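# Place bottles on ledges matching their cap colours

## Task

Put every bottle upright on the wall ledge whose label strip is the same colour as that bottle's cap, with the bottle's entire base resting on that ledge.

## Robot and tools

Robot: two seven-joint arms, left_arm and right_arm, each ending in a two-finger gripper. Equal joint values on the two arms give mirrored postures. A gripper pose does not fix the elbow, so a large wrist turn can swing the elbow. Loose objects may occasionally get a brief push from outside.

Frame: all positions and orientations in calls and results use one scene frame. Its origin is on the table plane z = 0, under the midpoint between the two arm bases, which sit 0.70 m above it. +x points forward (the way both arms face), +z points up, and left_arm is on the +y side. Image left and right do not match arm names. Reported hand poses can be off by a few centimetres, more at long reach.

Gripper axes: the fingers point along the gripper's +z and close along its y. end_effector_position is the point between the pads when closed, just under 1 cm behind the fingertips. Closing pushes the tips about 17 mm further along +z, mostly while the pads are still more than 70 mm apart.

Row format (used by execute_actions and move): 16 plain numbers, always both arms. First left_arm: x, y, z (metres), qw, qx, qy, qz (unit quaternion, w first), opening. Then the same 8 for right_arm. Position and quaternion are absolute targets in the scene frame, not offsets. Opening runs from -1 (closed) to +1 (fully open, 0.145 m). A full close takes at least about 0.5 s. To keep an arm still, resend the exact pose from the last result taken before it stopped moving, with its intended opening, in every call. To keep an orientation, send the same quaternion each time rather than copying the drifting reported one. A 0 in the opening slot is a real command (half open).

execute_actions: actions is a list of actions; each action is a list of up to 15 rows, one per 1/30 s control step, 0.5 s per action. A short action repeats its last row. An action is rejected for both arms if any target lies more than 0.6 m from that gripper's current position along any of its own axes; a malformed action, or a first action failing this check, rejects the whole call. cameras: list of names, ["all"], or []; by default images come only with an empty actions list. An empty list also reports the scene number and fuller state.

Each control step the commanded orientation is clipped to within 32 degrees of the measured one, so big turns need several actions. The result's "Hand target" line shows what each arm is actually heading to; command the remainder next. "Tool commands" shows current gripper commands.

move: target is one 16-number row or a list of up to 15 rows (absolute poses, no 0.6 m limit). Each gripper travels in a straight line from its Hand target, turning the short way. speed: m/s, 0.002 to 1.1, default 0.25 (rotation up to twice that in rad/s); one value or one per target. blend: metres for rounding corners in a list; 0 (default) stops at each target. opening_speed: change of opening per second on the -1..1 scale, at least 0.2. grip_force: newtons per finger pad, about 3 to 10, one value or one per arm; it persists until changed. blocking=false returns after about 0.5 s while the move continues; a new move replaces it. Paths ignore obstacles and the other arm, and the whole move is capped at 10 s. Opening changes in the first row are applied at start; in later rows on arrival, when everything is at rest. The result adds a "move:" line: done (within 3 mm and 2 degrees), off_target, moving, held, fault, plus limits such as paced or held. Neither done nor off_target means contact is absent.

wait: seconds 0 to 10; arms hold their last command and a running move continues. stop: brakes a running move. zoom_image: camera cam_high or cam_low, region [x0, y0, x1, y1] in image pixels from the top-left, at most 504 by 504, on the latest image. read_manual: licence texts only. finished_scene: scene = current scene number; ends the scene irreversibly, and nothing else should follow in that reply. The bottles must stay in place without the robot.

Results: grip_measured is the measured finger opening on the -1..1 scale; the last Joint positions value per arm is that opening in metres. To hold something, keep commanding an opening well below grip_measured (further below squeezes harder, up to about 10 N per pad). Joint torques include gravity and have offsets; entries 3 and 4 wrap at ±28 N m. Motor temperatures: MOTOR HOT appears near 85 °C; at 100 °C an OVER-TEMPERATURE FAULT stops that arm for 30 to 60 s or more. Holding loads, staying stretched, or pushing at unreachable poses heats motors, even while you think. Calls that ran actions list some intermediate end_effector positions.

Cameras: cam_high and cam_low, each 896x504, with approximate calibration given.

Avoid: any contact or squeeze between the two arms or grippers (the clearance check does not catch gripper-to-gripper contact); knocking anything out of the work area; dropping bottles or releasing them while moving; fast moves into contact, since speed and overshoot past contact raise force; hard hits on fixed or heavy things. Grippers can lag, stray or spike above the set speed, especially with a nearly straight arm.

Each tool is called after "Emit:" by a JSON object that holds its "api" and its "payload".

## Session

Emit:
{"api": "execute_actions", "payload": {"actions": []}}

Emit:
{"api": "zoom_image", "payload": {"camera": "cam_high", "region": [430, 180, 730, 420]}}

Emit:
{"api": "zoom_image", "payload": {"camera": "cam_low", "region": [330, 130, 630, 400]}}

Scene clock: 0.00 s.
left_arm: end_effector_position=(+0.2239, +0.1828, +0.6144) grip_measured=+1.00 end_effector_quat_wxyz=(-0.319, +0.395, -0.515, +0.691) | right_arm: end_effector_position=(+0.4009, -0.1655, +0.3728) grip_measured=+1.00 end_effector_quat_wxyz=(+0.260, +0.265, +0.837, +0.401)
Joint positions: left_arm=[-1.106 0.942 0.535 2.339 -0.48 -0.199 -0.367 0.145] | right_arm=[0.583 0.619 -0.841 0.925 -1.182 -0.496 -0.047 0.145]
Joint velocities: within noise
Joint torques (N m): no reading
Motor temperatures (°C): left_arm=[21 21 22 21 21 23 21] | right_arm=[20 22 22 19 20 19 21]
Hand target: left_arm +0.2239, +0.1828, +0.6144; -0.319, +0.395, -0.515, +0.691 | right_arm +0.4009, -0.1655, +0.3728; +0.260, +0.265, +0.837, +0.401
Tool commands: left_gripper/opening=+1.0 right_gripper/opening=+1.0

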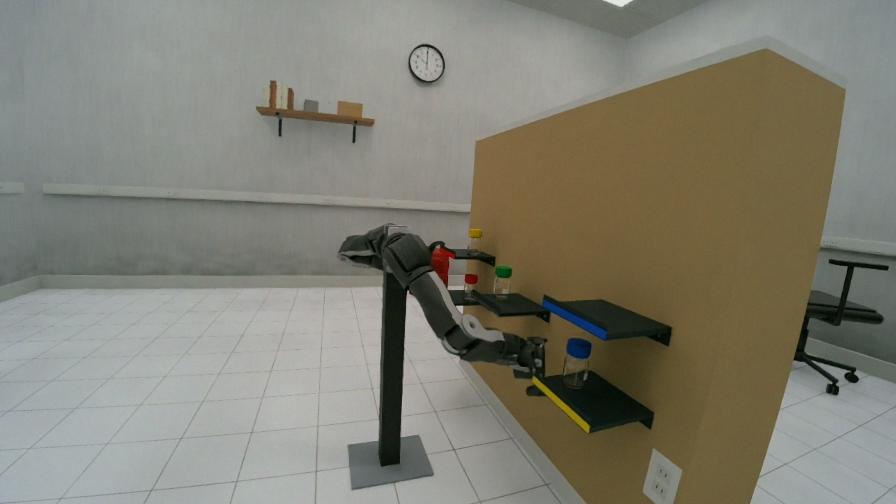

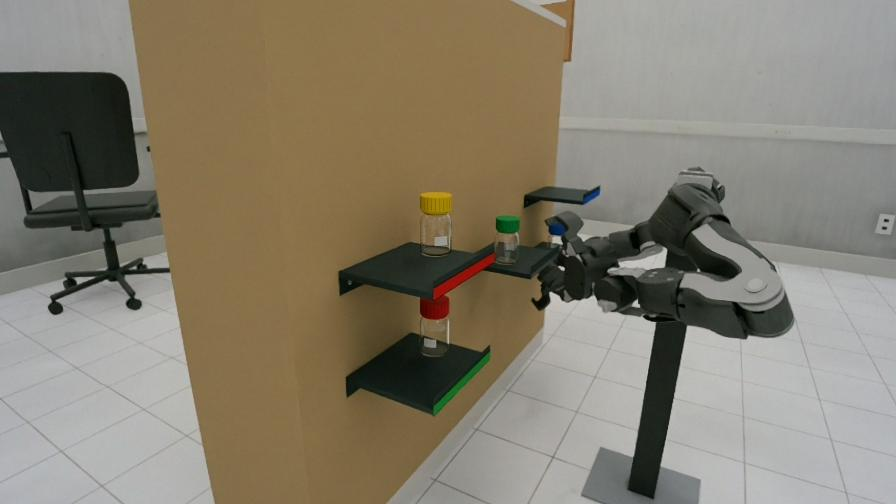

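Scaled by 1.680 from the camera's 896x504 image, which has a finer 1280x720 frame.

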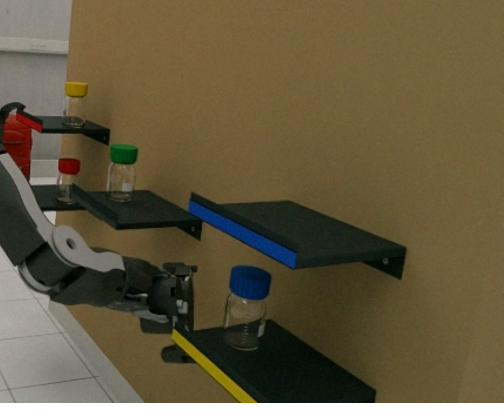

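Scaled by 1.680 from the camera's 896x504 image, which has a finer 1280x720 frame.

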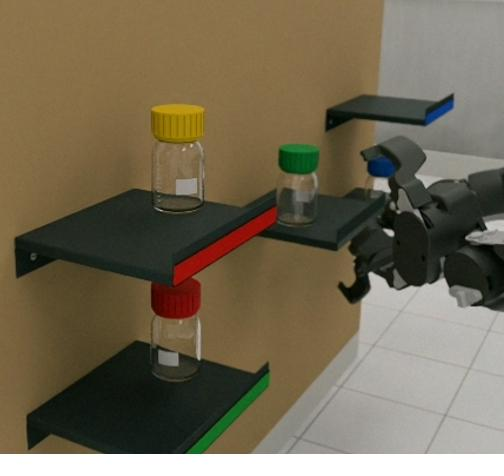

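Emit:
{"api": "move", "payload": {"target": [[0.24,0.26,0.67,0,0.7071,0,0.7071,0.3,0.27,-0.20,0.44,0,0.7071,0,0.7071,0.3],[0.28,0.342,0.706,0,0.7071,0,0.7071,0.3,0.28,-0.351,0.511,0,0.7071,0,0.7071,0.3],[0.408,0.342,0.706,0,0.7071,0,0.7071,0.3,0.40,-0.351,0.511,0,0.7071,0,0.7071,0.3]], "blend": [0.04,0.015,0], "speed": [0.25,0.25,0.15], "cameras": ["all"]}}

Emit:
{"api": "zoom_image", "payload": {"camera": "cam_low", "region": [380, 160, 580, 320]}}

Emit:
{"api": "zoom_image", "payload": {"camera": "cam_high", "region": [440, 200, 640, 400]}}

Scene clock: 36.30 s.
left_arm: end_effector_position=(+0.4081, +0.3420, +0.7080) grip_measured=+0.30 end_effector_quat_wxyz=(-0.004, +0.705, -0.002, +0.709) | right_arm: end_effector_position=(+0.4003, -0.3527, +0.5137) grip_measured=+0.30 end_effector_quat_wxyz=(+0.002, +0.705, -0.003, +0.709)
Joint positions: left_arm=[-1.407 1.713 1.433 1.567 1.584 0.02 -0.139 0.098] | right_arm=[0.174 0.746 -0.026 1.203 0.747 -0.121 0.223 0.098]
Joint torques (N m): left_arm=[5.58 1.15 3.08 0.08 0.13 -0.64 0.18] | right_arm=[4 5.87 1.94 2.91 0.19 -0.42 0.18]
Hand target: left_arm +0.4079, +0.3420, +0.7061; -0.002, +0.707, -0.003, +0.708 | right_arm +0.4000, -0.3509, +0.5109; +0.000, +0.707, +0.000, +0.707
Off the commanded pose: left_arm 0.002 m, 1 deg | right_arm 0.003 m, 1 deg.
joint sent to its limit (left arm) — joint 1 (shoulder pitch), lower limit; joint 5 (forearm roll), upper limit. The joint targets still meet the commanded pose.
move: done

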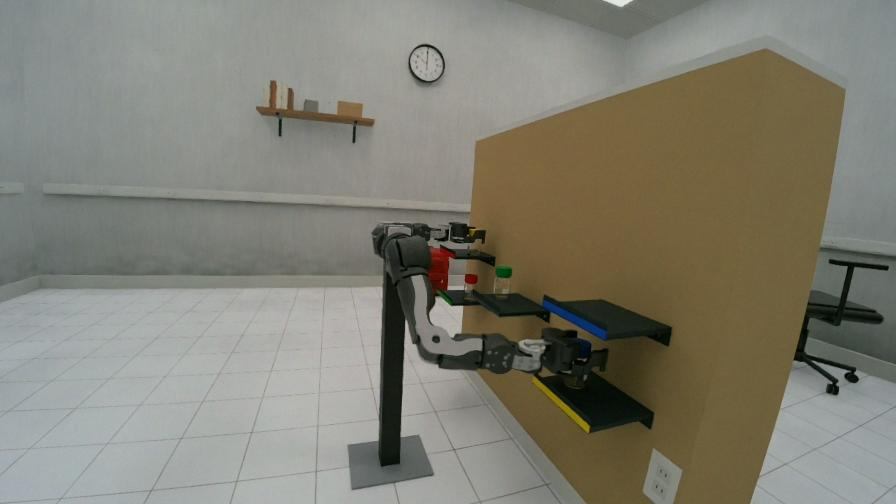

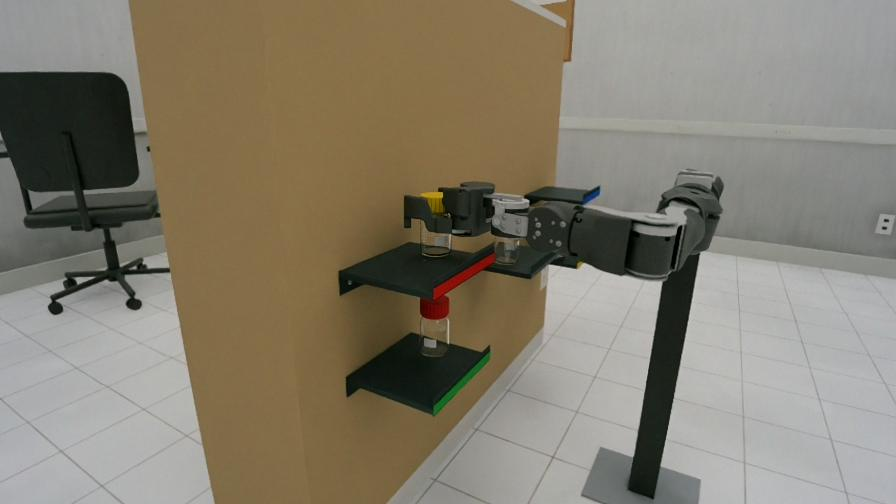

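Scaled by 2.520 from the camera's 896x504 image, which has a finer 1280x720 frame.

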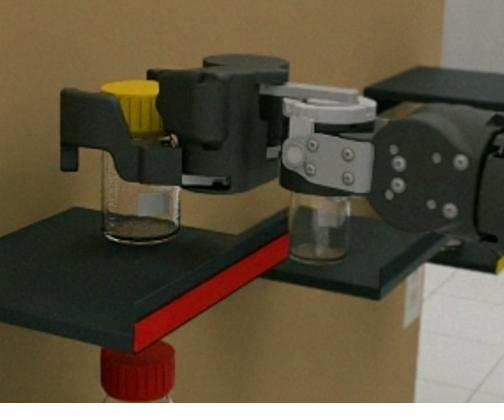

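Scaled by 2.520 from the camera's 896x504 image, which has a finer 1280x720 frame.

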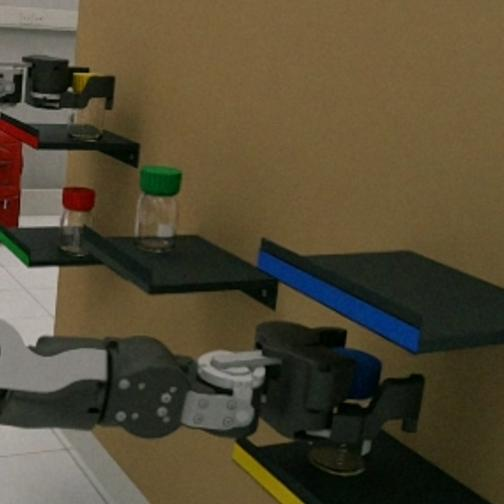

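Emit:
{"api": "move", "payload": {"target": [[0.408,0.342,0.706,0,0.7071,0,0.7071,-0.9,0.40,-0.351,0.510,0,0.7071,0,0.7071,-0.9],[0.408,0.342,0.745,0,0.7071,0,0.7071,-0.9,0.40,-0.351,0.54,0,0.7071,0,0.7071,-0.9],[0.24,0.30,0.745,0,0.7071,0,0.7071,-0.9,0.24,-0.36,0.54,0,0.7071,0,0.7071,-0.9]], "blend": [0,0.01,0], "speed": [0.1,0.1,0.15], "opening_speed": 1.8, "cameras": ["all"]}}

Scene clock: 47.80 s.
left_arm: end_effector_position=(+0.2398, +0.3006, +0.7456) grip_measured=-0.58 end_effector_quat_wxyz=(-0.002, +0.705, +0.000, +0.709) | right_arm: end_effector_position=(+0.2397, -0.3599, +0.5356) grip_measured=-0.52 end_effector_quat_wxyz=(-0.001, +0.713, -0.002, +0.701)
Joint positions: left_arm=[-0.605 0.952 1.342 2.33 1.584 0.781 -0.213 0.032] | right_arm=[-0.776 0.639 0.666 1.802 0.887 -0.132 0.355 0.036]
Joint torques (N m): left_arm=[1.12 4.92 1.44 0.18 0.11 -0.6 0.14] | right_arm=[0.38 4.18 4.94 3.43 0.41 -0.65 0.15]
Hand target: left_arm +0.2400, +0.3000, +0.7450; +0.000, +0.706, -0.001, +0.708 | right_arm +0.2400, -0.3600, +0.5400; +0.000, +0.707, +0.000, +0.707
Off the commanded pose: left_arm 0.001 m, 0 deg | right_arm 0.004 m, 1 deg.
joint sent to its limit (left arm) — joint 5 (forearm roll), upper limit; joint 6 (wrist pitch), upper limit. The joint targets still meet the commanded pose.
move: off_target (right_arm)

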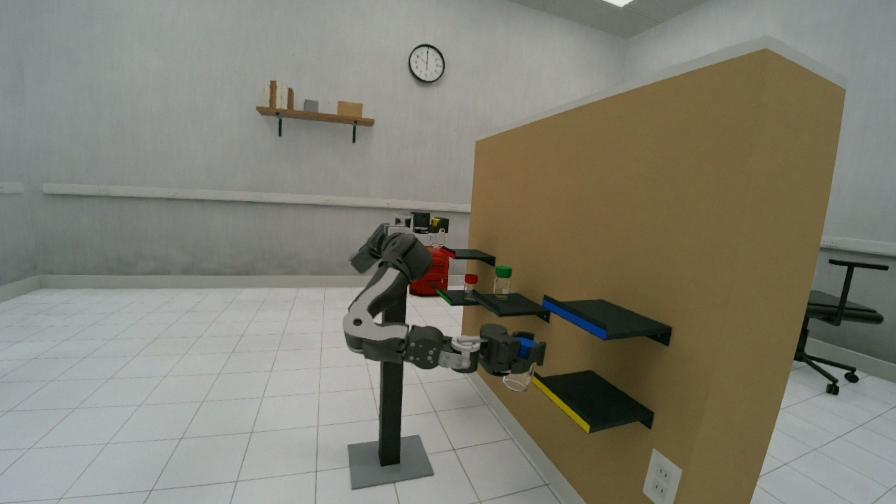

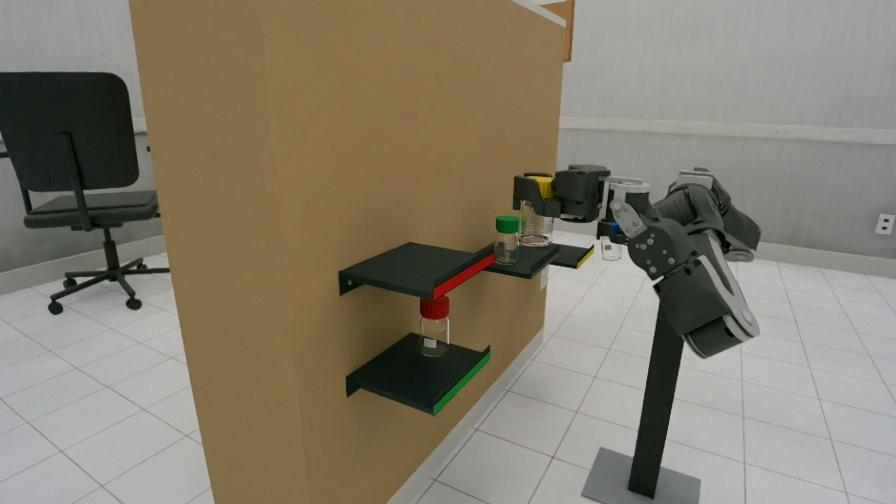

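Emit:
{"api": "move", "payload": {"target": [[0.24,-0.05,0.665,0,0.7071,0,0.7071,-0.9,0.24,-0.37,0.75,0,0.7071,0,0.7071,-0.9],[0.405,-0.052,0.655,0,0.7071,0,0.7071,-0.9,0.39,-0.37,0.75,0,0.7071,0,0.7071,-0.9],[0.405,-0.052,0.618,0,0.7071,0,0.7071,-0.9,0.39,-0.37,0.718,0,0.7071,0,0.7071,-0.9]], "blend": [0.03,0.01,0], "speed": [0.22,0.15,0.06], "cameras": ["all"]}}

Emit:
{"api": "zoom_image", "payload": {"camera": "cam_low", "region": [440, 140, 640, 300]}}

Emit:
{"api": "zoom_image", "payload": {"camera": "cam_high", "region": [470, 220, 670, 380]}}

Scene clock: 65.53 s.
left_arm: end_effector_position=(+0.2393, -0.0352, +0.6331) grip_measured=-0.59 end_effector_quat_wxyz=(+0.134, +0.670, -0.162, +0.712) | right_arm: end_effector_position=(+0.2549, -0.3692, +0.7495) grip_measured=-0.52 end_effector_quat_wxyz=(+0.000, +0.709, +0.003, +0.705)
Joint positions: left_arm=[0.376 0.242 -1.184 2.352 0.465 0.649 -1.027 0.031] | right_arm=[-0.81 1.049 1.449 1.97 1.415 0.648 0.156 0.036]
Joint torques (N m): left_arm=[4.21 -1.6 0.7 3.78 -0.36 -0.58 0.08] | right_arm=[1.23 4.84 2.99 0.79 0.29 -0.61 -0.12]
Hand target: left_arm +0.2394, -0.0354, +0.6339; +0.135, +0.668, -0.161, +0.714 | right_arm +0.2549, -0.3699, +0.7500; +0.000, +0.707, +0.000, +0.707
Off the commanded pose: left_arm 0.167 m, 25 deg | right_arm 0.139 m, 0 deg.
move: held (left_arm; a check stopped the path), off_target (right_arm; braked when a check withheld steps of left_arm); path passed 0 of 3 targets; limits=paced,held
pose unreachable (left arm): on one or more control steps of this call, first in action 0 (counted from 0), this arm could not follow its commanded pose, so it was not sent that pose on those steps. It may still have moved: this result reports where it is.
cause: moving toward the commanded pose would bring a part of the arm too close to another arm (a part of this arm just beyond joint 6 (wrist pitch) and the right arm's base, 52 mm apart when this arm was first held).

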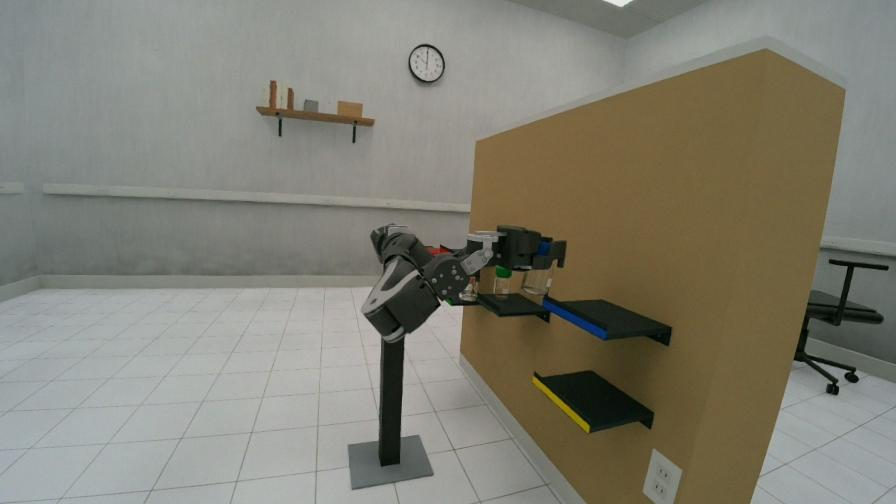

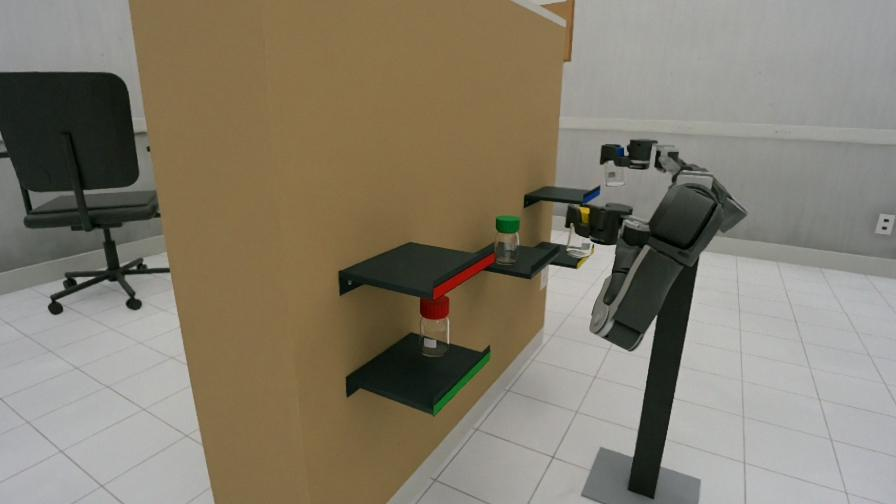

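Scaled by 2.520 from the camera's 896x504 image, which has a finer 1280x720 frame.

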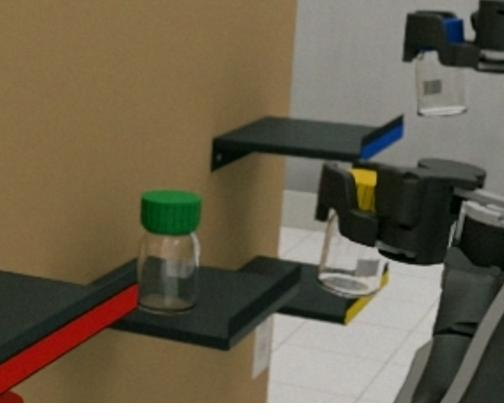

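Scaled by 2.520 from the camera's 896x504 image, which has a finer 1280x720 frame.

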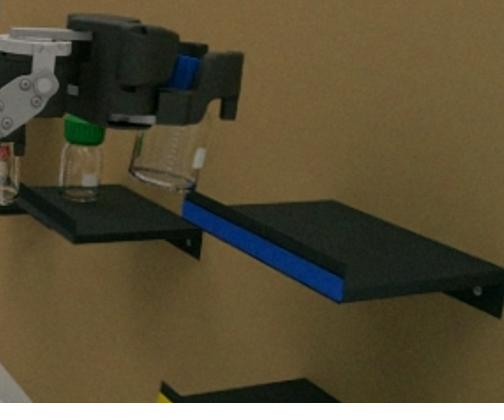

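Emit:
{"api": "move", "payload": {"target": [[0.28,-0.02,0.68,0,0.7071,0,0.7071,-0.9,0.39,-0.37,0.75,0,0.7071,0,0.7071,-0.9],[0.32,-0.058,0.665,0,0.7071,0,0.7071,-0.9,0.39,-0.37,0.718,0,0.7071,0,0.7071,-0.9]], "blend": [0.02,0], "speed": [0.13,0.07], "cameras": ["all"]}}

Emit:
{"api": "zoom_image", "payload": {"camera": "cam_low", "region": [440, 140, 640, 300]}}

Emit:
{"api": "zoom_image", "payload": {"camera": "cam_high", "region": [470, 220, 670, 380]}}

Scene clock: 81.47 s.
left_arm: end_effector_position=(+0.3203, -0.0572, +0.6640) grip_measured=-0.59 end_effector_quat_wxyz=(-0.001, +0.709, +0.000, +0.705) | right_arm: end_effector_position=(+0.3901, -0.3690, +0.7182) grip_measured=-0.52 end_effector_quat_wxyz=(+0.005, +0.709, +0.010, +0.705)
Joint positions: left_arm=[0.759 -0.162 -1.113 1.836 0.775 0.623 -1.532 0.031] | right_arm=[-1.311 1.626 1.401 1.531 1.559 0.097 -0.005 0.036]
Joint torques (N m): left_arm=[7.27 -3.57 0.96 3.06 -0.44 -0.2 0.11] | right_arm=[3.76 1.89 4.21 0.44 0.15 -0.76 -0.16]
Hand target: left_arm +0.3199, -0.0580, +0.6650; +0.000, +0.707, +0.000, +0.707 | right_arm +0.3900, -0.3699, +0.7179; +0.007, +0.707, +0.008, +0.707
Off the commanded pose: left_arm 0.001 m, 0 deg | right_arm 0.001 m, 1 deg.
joint sent to its limit (left arm) — joint 2 (shoulder roll), lower limit. The joint targets still meet the commanded pose.
joint sent to its limit (right arm) — joint 1 (shoulder pitch), lower limit; joint 5 (forearm roll), upper limit. The joint targets still meet the commanded pose.
move: done

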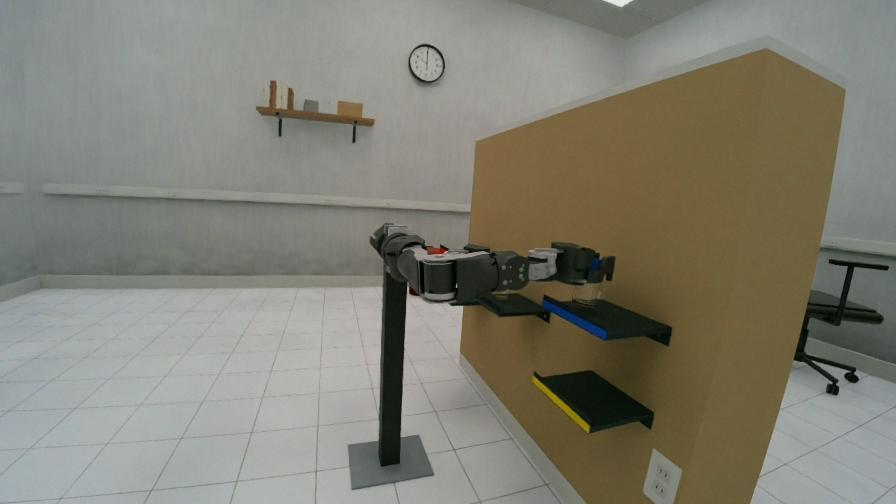

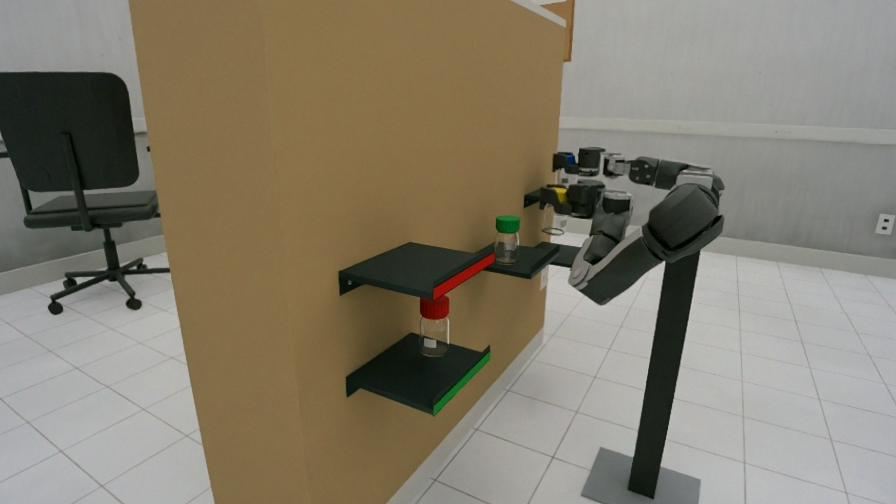

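Scaled by 2.520 from the camera's 896x504 image, which has a finer 1280x720 frame.

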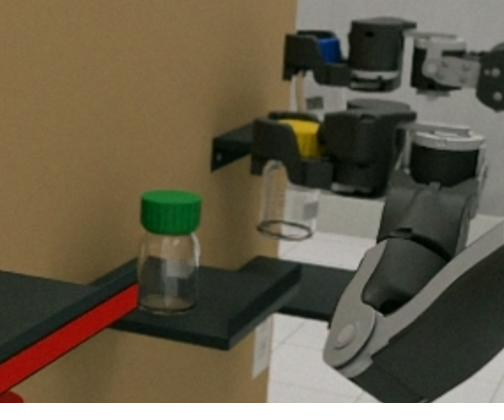

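Scaled by 2.520 from the camera's 896x504 image, which has a finer 1280x720 frame.

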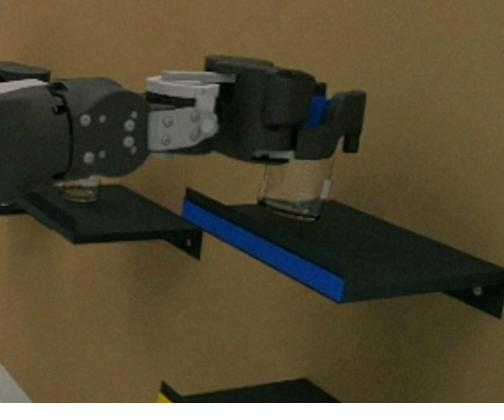

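Emit:
{"api": "move", "payload": {"target": [[0.405,-0.058,0.66,0,0.7071,0,0.7071,-0.9,0.40,-0.37,0.712,0,0.7071,0,0.7071,-0.9],[0.408,-0.058,0.610,0,0.7071,0,0.7071,-0.9,0.40,-0.37,0.707,0,0.7071,0,0.7071,-0.9],[0.408,-0.058,0.610,0,0.7071,0,0.7071,0.1,0.40,-0.37,0.707,0,0.7071,0,0.7071,0.2]], "blend": [0.01,0,0], "speed": [0.12,0.05,0.05], "opening_speed": 0.8, "cameras": ["all"]}}

Emit:
{"api": "zoom_image", "payload": {"camera": "cam_low", "region": [440, 140, 640, 300]}}

Emit:
{"api": "zoom_image", "payload": {"camera": "cam_high", "region": [470, 220, 670, 380]}}

Scene clock: 97.07 s.
left_arm: end_effector_position=(+0.4076, -0.0579, +0.6113) grip_measured=+0.10 end_effector_quat_wxyz=(+0.000, +0.707, +0.002, +0.707) | right_arm: end_effector_position=(+0.3997, -0.3699, +0.7098) grip_measured=+0.20 end_effector_quat_wxyz=(+0.011, +0.706, +0.013, +0.708)
Joint positions: left_arm=[0.89 -0.072 -1.147 1.394 0.792 0.244 -1.213 0.083] | right_arm=[-1.311 1.667 1.343 1.487 1.559 0.03 -0.006 0.09]
Joint torques (N m): left_arm=[8.66 -2.2 1.62 3.22 -0.4 -0.34 0.2] | right_arm=[3.94 2.41 3.4 0.47 0.15 -0.53 -0.12]
Hand target: left_arm +0.4080, -0.0580, +0.6101; +0.000, +0.707, +0.000, +0.707 | right_arm +0.3999, -0.3700, +0.7070; +0.012, +0.708, +0.012, +0.706
Off the commanded pose: left_arm 0.001 m, 0 deg | right_arm 0.003 m, 2 deg.
joint sent to its limit (right arm) — joint 1 (shoulder pitch), lower limit; joint 5 (forearm roll), upper limit. The joint targets still meet the commanded pose.
move: done

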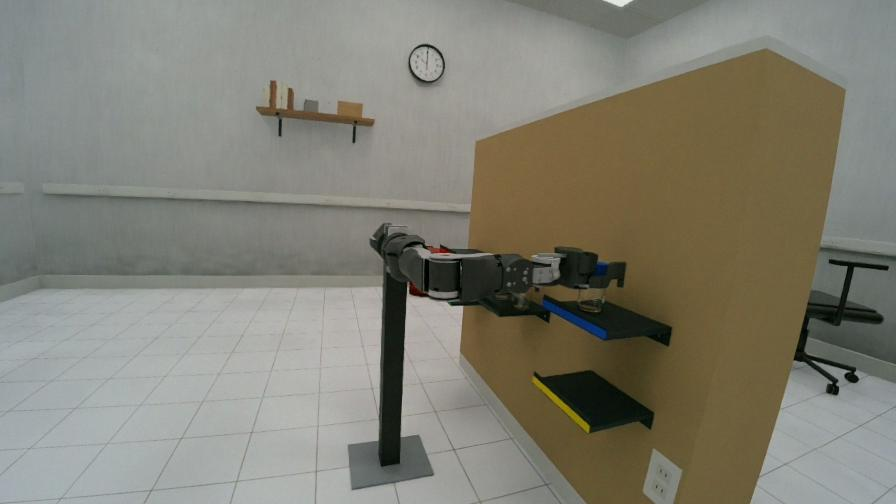

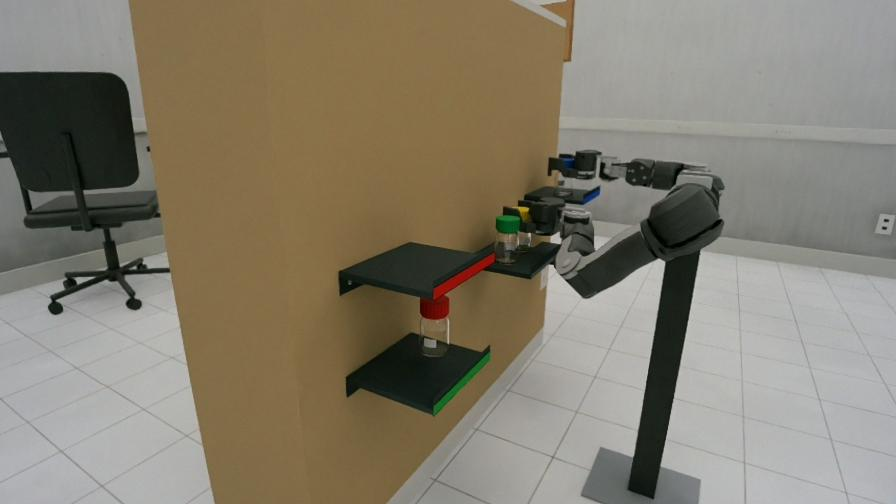

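Scaled by 2.520 from the camera's 896x504 image, which has a finer 1280x720 frame.

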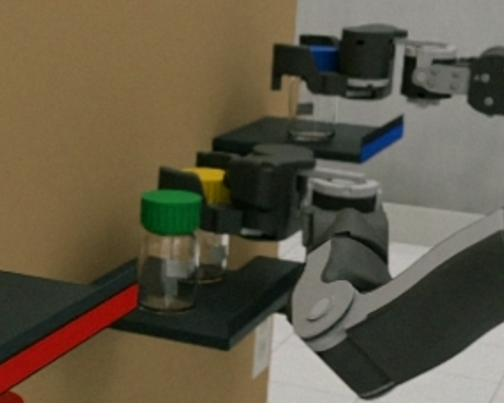

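Scaled by 2.520 from the camera's 896x504 image, which has a finer 1280x720 frame.

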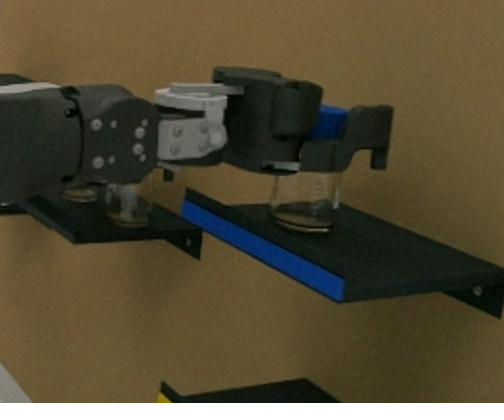

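Emit:
{"api": "move", "payload": {"target": [[0.30,-0.05,0.615,0,0.7071,0,0.7071,0.1,0.26,-0.36,0.72,0,0.7071,0,0.7071,0.2],[0.285,0.10,0.60,0,0.7071,0,0.7071,0.1,0.25,-0.25,0.68,0,0.7071,0,0.7071,0.2],[0.27,0.345,0.51,0,0.7071,0,0.7071,0.3,0.28,-0.07,0.62,0,0.7071,0,0.7071,0.2]], "blend": [0.02,0.04,0], "speed": [0.15,0.25,0.25], "cameras": ["all"]}}

Emit:
{"api": "zoom_image", "payload": {"camera": "cam_low", "region": [440, 140, 640, 300]}}

Emit:
{"api": "zoom_image", "payload": {"camera": "cam_high", "region": [470, 220, 670, 380]}}

Scene clock: 113.43 s.
left_arm: end_effector_position=(+0.2710, +0.3442, +0.5106) grip_measured=+0.30 end_effector_quat_wxyz=(-0.015, +0.762, -0.003, +0.647) | right_arm: end_effector_position=(+0.2797, -0.0715, +0.6200) grip_measured=+0.20 end_effector_quat_wxyz=(-0.196, +0.745, +0.192, +0.608)
Joint positions: left_arm=[0.596 1.661 -1.563 1.808 1.387 -0.788 -0.253 0.098] | right_arm=[-1.311 1.998 0.948 2.431 1.514 -0.229 -0.686 0.09]
Joint torques (N m): left_arm=[3.18 6.53 1.33 0.57 0.09 -0.63 0.23] | right_arm=[3.34 0.65 4.16 0.95 -0.21 -0.23 0.21]
Hand target: left_arm +0.2702, +0.3449, +0.5101; -0.015, +0.763, -0.004, +0.646 | right_arm +0.2796, -0.0709, +0.6203; -0.197, +0.745, +0.194, +0.608
Off the commanded pose: left_arm 0.001 m, 10 deg | right_arm 0.002 m, 34 deg; orientation clipped.
joint read past its limit (left arm) — joint 6 (wrist pitch), lower limit.
joint read past its limit (right arm) — joint 2 (shoulder roll), upper limit.
joint sent to its limit (left arm) — joint 3 (upper arm roll), lower limit; joint 6 (wrist pitch), lower limit. The joint targets are off in orientation, not in position.
joint sent to its limit (right arm) — joint 1 (shoulder pitch), lower limit; joint 2 (shoulder roll), upper limit. The joint targets are off in orientation, not in position.
move: off_target (left_arm, right_arm); target 3's new opening was sent with left_arm's hand 0.001 m and 10 deg from that target; limits=paced

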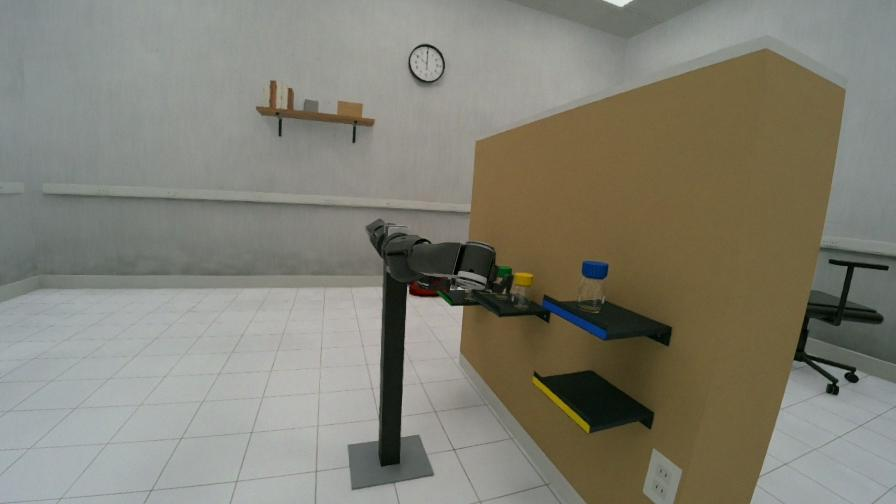

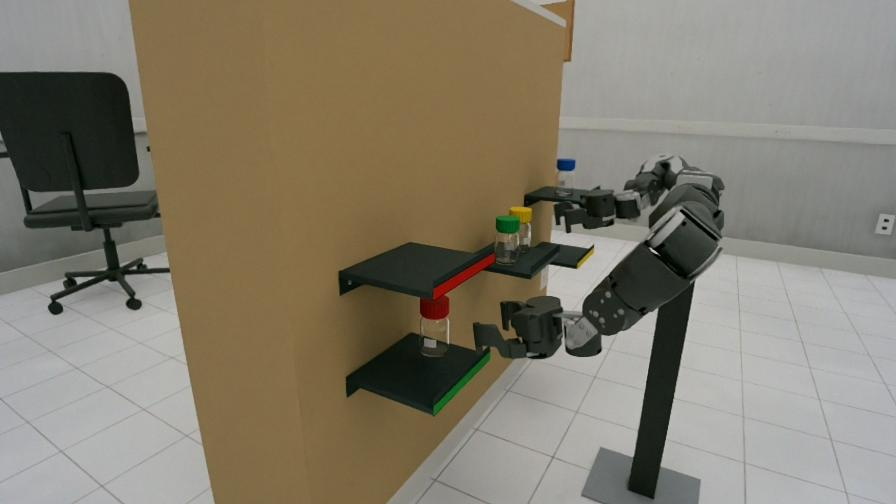

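Scaled by 2.520 from the camera's 896x504 image, which has a finer 1280x720 frame.

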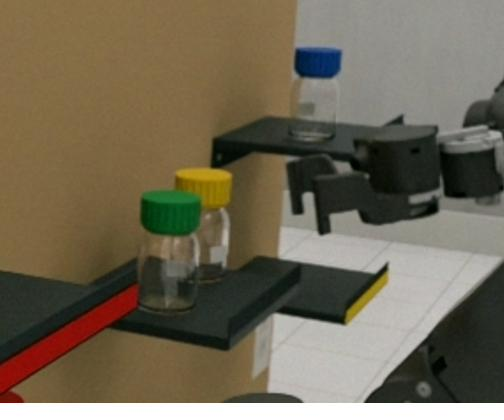

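Scaled by 2.520 from the camera's 896x504 image, which has a finer 1280x720 frame.

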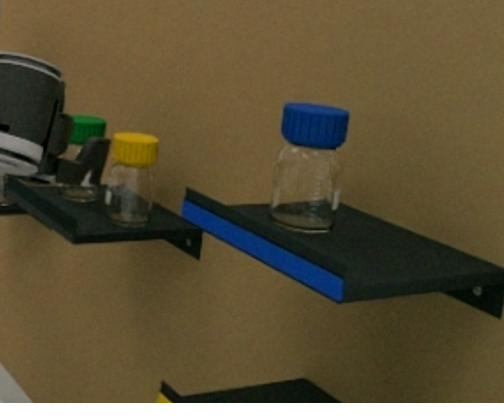

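Emit:
{"api": "move", "payload": {"target": [[0.24,0.22,0.42,0,0.7071,0,0.7071,0.3,0.23,-0.22,0.55,0,0.7071,0,0.7071,0.2],[0.24,0.22,0.40,0,0.7071,0,0.7071,0.3,0.24,-0.22,0.40,0,0.7071,0,0.7071,0.2]], "blend": [0.03,0], "speed": 0.25}}

Scene clock: 126.73 s.
left_arm: end_effector_position=(+0.2405, +0.2202, +0.4014) grip_measured=+0.30 end_effector_quat_wxyz=(+0.000, +0.706, +0.001, +0.708) | right_arm: end_effector_position=(+0.2384, -0.2221, +0.4037) grip_measured=+0.20 end_effector_quat_wxyz=(-0.108, +0.916, +0.206, +0.326)
Joint positions: left_arm=[-0.287 0.827 -0.752 1.543 0.472 -0.787 -0.676 0.098] | right_arm=[-1.311 1.998 0.201 1.885 1.558 -0.264 -0.142 0.09]
Joint torques (N m): left_arm=[1.12 2.97 1.42 2.63 -0.15 -0.55 0.23] | right_arm=[3.39 1.38 2.93 0.75 0.08 -0.15 0.21]
Hand target: left_arm +0.2400, +0.2200, +0.4000; +0.000, +0.707, +0.000, +0.707 | right_arm +0.2384, -0.2215, +0.4036; -0.110, +0.916, +0.207, +0.325
Off the commanded pose: left_arm 0.002 m, 0 deg | right_arm 0.005 m, 57 deg; orientation clipped.
joint read past its limit (right arm) — joint 2 (shoulder roll), upper limit.
joint sent to its limit (left arm) — joint 6 (wrist pitch), lower limit. The joint targets still meet the commanded pose.
joint sent to its limit (right arm) — joint 1 (shoulder pitch), lower limit; joint 2 (shoulder roll), upper limit; joint 5 (forearm roll), upper limit. The joint targets are off in position and orientation.
move: off_target (right_arm); limits=paced

Emit:
{"api": "move", "payload": {"target": [[0.24,0.22,0.40,0,0.7071,0,0.7071,0.3,0.16,-0.24,0.20,0,1,0,0,0.2],[0.24,0.22,0.40,0,0.7071,0,0.7071,0.3,0.30,-0.20,0.35,0,0.92,0,0.39,0.2],[0.24,0.345,0.51,0,0.7071,0,0.7071,0.3,0.30,-0.16,0.45,0,0.7071,0,0.7071,0.2]], "blend": [0,0.03,0], "speed": 0.25, "cameras": ["all"]}}

Scene clock: 142.97 s.
left_arm: end_effector_position=(+0.2400, +0.3453, +0.5103) grip_measured=+0.30 end_effector_quat_wxyz=(-0.001, +0.706, +0.002, +0.708) | right_arm: end_effector_position=(+0.2903, -0.1700, +0.4614) grip_measured=+0.20 end_effector_quat_wxyz=(-0.152, +0.869, +0.232, +0.409)
Joint positions: left_arm=[-1.148 1.183 0.317 1.76 1.146 -0.786 -0.086 0.098] | right_arm=[-1.311 1.998 0.492 1.938 1.559 -0.174 -0.139 0.09]
Joint torques (N m): left_arm=[0.54 3.44 2.4 1.69 0.15 -0.64 0.23] | right_arm=[4 1.38 3.86 0.96 0.08 -0.4 0.22]
Hand target: left_arm +0.2400, +0.3450, +0.5101; +0.000, +0.707, +0.000, +0.707 | right_arm +0.2904, -0.1687, +0.4622; -0.155, +0.868, +0.233, +0.410
Off the commanded pose: left_arm 0.000 m, 0 deg | right_arm 0.018 m, 51 deg; orientation clipped.
joint read past its limit (right arm) — joint 2 (shoulder roll), upper limit.
joint sent to its limit (right arm) — joint 1 (shoulder pitch), lower limit; joint 2 (shoulder roll), upper limit; joint 5 (forearm roll), upper limit. The joint targets are off in position and orientation.
move: off_target (right_arm); limits=paced

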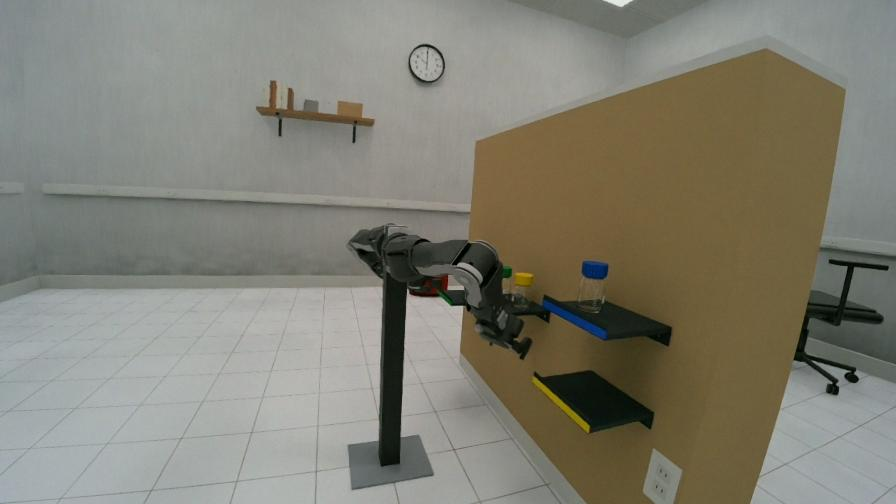

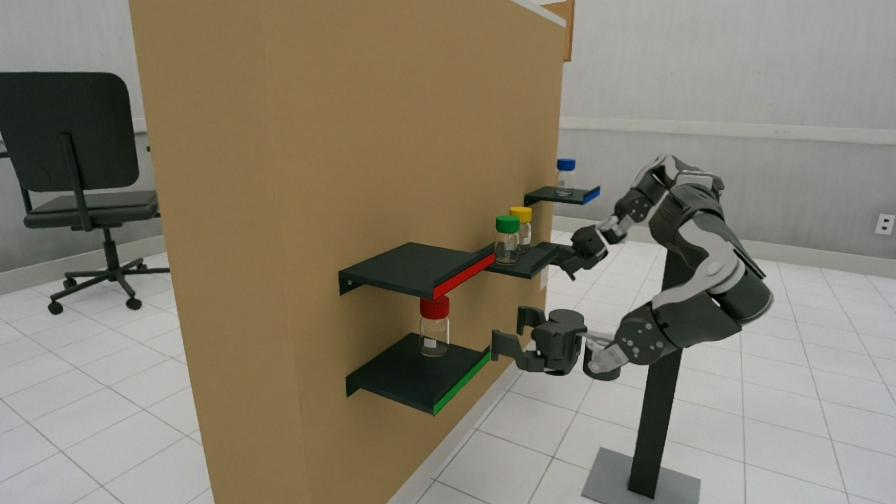

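Emit:
{"api": "move", "payload": {"target": [[0.27,0.345,0.507,0,0.7071,0,0.7071,0.3,0.21,-0.30,0.55,0,0.7071,0,0.7071,0.2],[0.408,0.346,0.507,0,0.7071,0,0.7071,0.3,0.20,-0.34,0.78,0,0.7071,0,0.7071,0.2]], "blend": [0.01,0], "speed": 0.22, "cameras": ["all"]}}

Emit:
{"api": "zoom_image", "payload": {"camera": "cam_low", "region": [360, 240, 560, 400]}}

Scene clock: 161.67 s.
left_arm: end_effector_position=(+0.4085, +0.3472, +0.5107) grip_measured=+0.30 end_effector_quat_wxyz=(-0.002, +0.703, +0.002, +0.711) | right_arm: end_effector_position=(+0.2000, -0.3392, +0.7815) grip_measured=+0.20 end_effector_quat_wxyz=(+0.002, +0.642, +0.009, +0.766)
Joint positions: left_arm=[0.316 0.948 -0.494 1.166 1.052 -0.319 0.064 0.098] | right_arm=[-0.605 0.843 1.571 2.191 1.444 0.782 0.177 0.09]
Joint torques (N m): left_arm=[6.24 5.84 1.83 2.17 0.13 -0.54 0.24] | right_arm=[-0.01 4.76 1.47 0.7 0.16 -0.27 -0.14]
Hand target: left_arm +0.4080, +0.3460, +0.5070; +0.000, +0.707, +0.000, +0.707 | right_arm +0.2004, -0.3400, +0.7797; +0.002, +0.645, +0.006, +0.764
Off the commanded pose: left_arm 0.004 m, 1 deg | right_arm 0.002 m, 10 deg.
joint sent to its limit (right arm) — joint 3 (upper arm roll), upper limit; joint 6 (wrist pitch), upper limit. The joint targets are off in orientation, not in position.
move: off_target (left_arm, right_arm)

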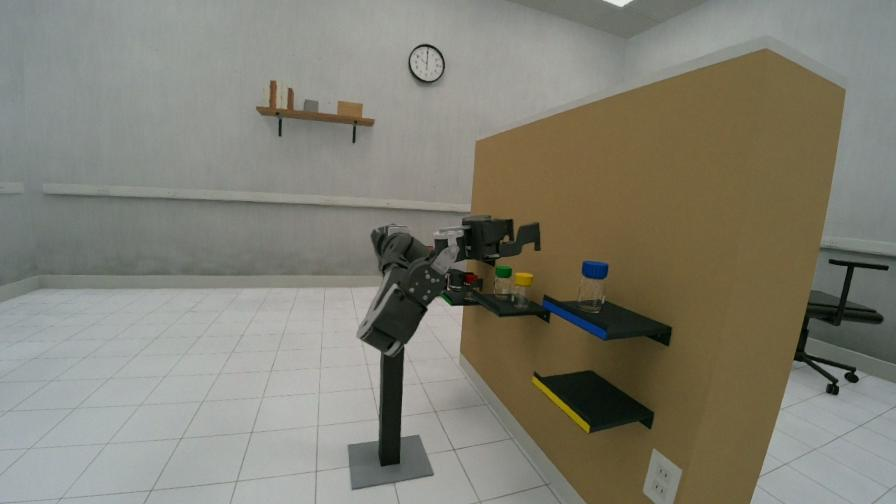

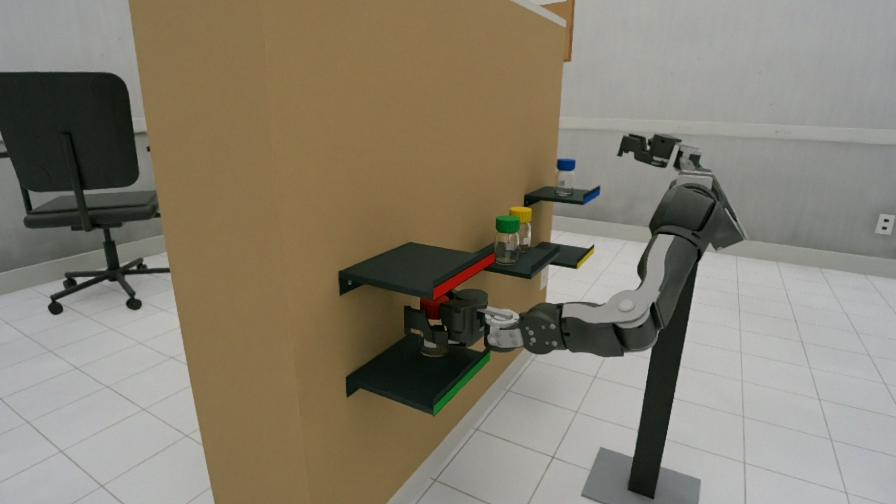

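Scaled by 2.520 from the camera's 896x504 image, which has a finer 1280x720 frame.

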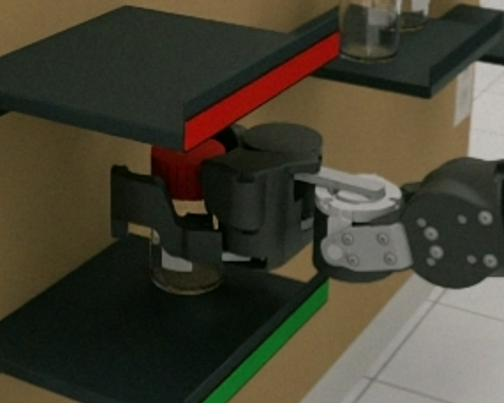

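Emit:
{"api": "move", "payload": {"target": [[0.408,0.346,0.507,0,0.7071,0,0.7071,-0.9,0.25,-0.30,0.78,0,0.7071,0,0.7071,0.2],[0.408,0.346,0.536,0,0.7071,0,0.7071,-0.9,0.28,-0.18,0.75,0,0.7071,0,0.7071,0.2],[0.25,0.35,0.536,0,0.7071,0,0.7071,-0.9,0.285,-0.062,0.67,0,0.7071,0,0.7071,0.2]], "blend": [0,0.01,0], "speed": [0.15,0.15,0.18], "opening_speed": 1.8, "cameras": ["all"]}}

Emit:
{"api": "zoom_image", "payload": {"camera": "cam_high", "region": [440, 220, 600, 380]}}

Emit:
{"api": "zoom_image", "payload": {"camera": "cam_low", "region": [440, 180, 600, 340]}}

Scene clock: 175.97 s.
left_arm: end_effector_position=(+0.2499, +0.3505, +0.5351) grip_measured=-0.57 end_effector_quat_wxyz=(-0.001, +0.709, +0.002, +0.705) | right_arm: end_effector_position=(+0.2864, -0.0619, +0.6712) grip_measured=+0.20 end_effector_quat_wxyz=(-0.186, +0.746, +0.189, +0.611)
Joint positions: left_arm=[-1.221 1.138 0.533 1.818 1.191 -0.633 -0.022 0.033] | right_arm=[0.62 0.747 -0.466 2.441 1.558 0.785 -0.84 0.09]
Joint torques (N m): left_arm=[1.41 2.65 2.37 1.87 0.09 -0.84 0.2] | right_arm=[4.23 2.04 1.43 1.11 -0.13 -0.24 -0.12]
Hand target: left_arm +0.2501, +0.3499, +0.5361; +0.000, +0.707, +0.000, +0.707 | right_arm +0.2864, -0.0619, +0.6700; -0.184, +0.748, +0.190, +0.609
Off the commanded pose: left_arm 0.001 m, 0 deg | right_arm 0.002 m, 33 deg; orientation clipped.
joint read past its limit (right arm) — joint 4 (elbow), upper limit, where the elbow is as bent as it goes.
joint sent to its limit (right arm) — joint 4 (elbow), upper limit, where the elbow is as bent as it goes; joint 5 (forearm roll), upper limit; joint 6 (wrist pitch), upper limit. The joint targets are off in orientation, not in position.
move: off_target (right_arm); limits=paced

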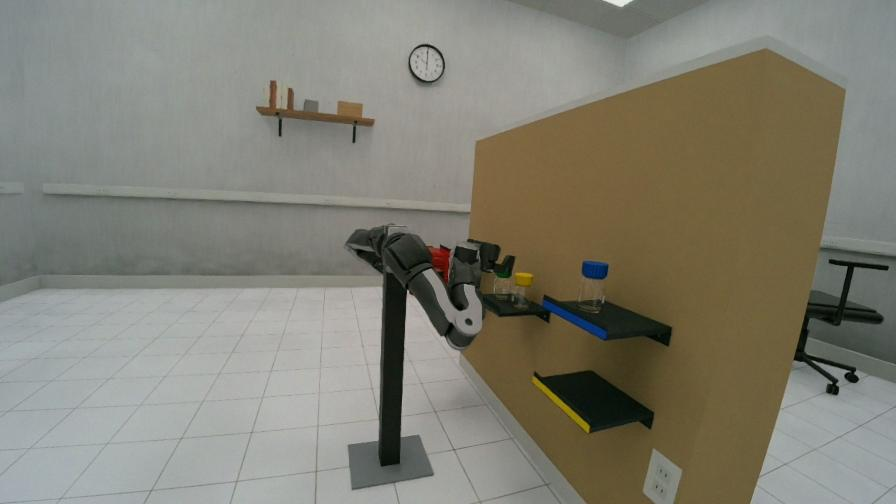

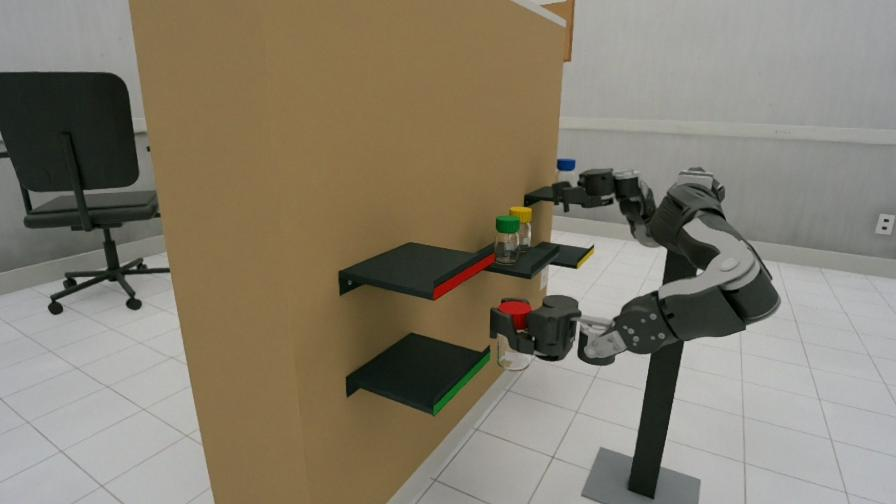

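Scaled by 3.150 from the camera's 896x504 image, which has a finer 1280x720 frame.

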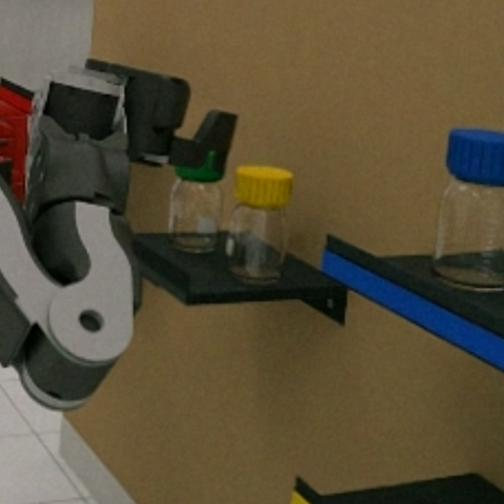

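Scaled by 3.150 from the camera's 896x504 image, which has a finer 1280x720 frame.

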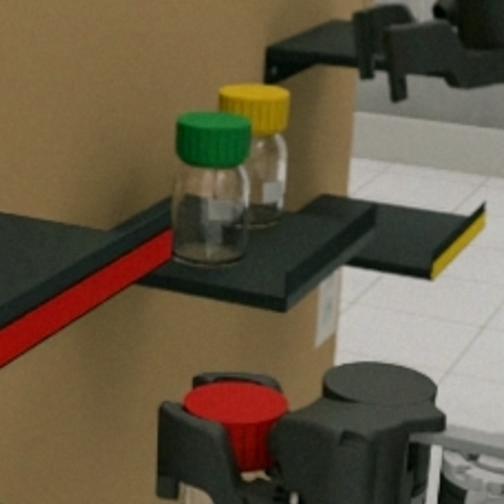

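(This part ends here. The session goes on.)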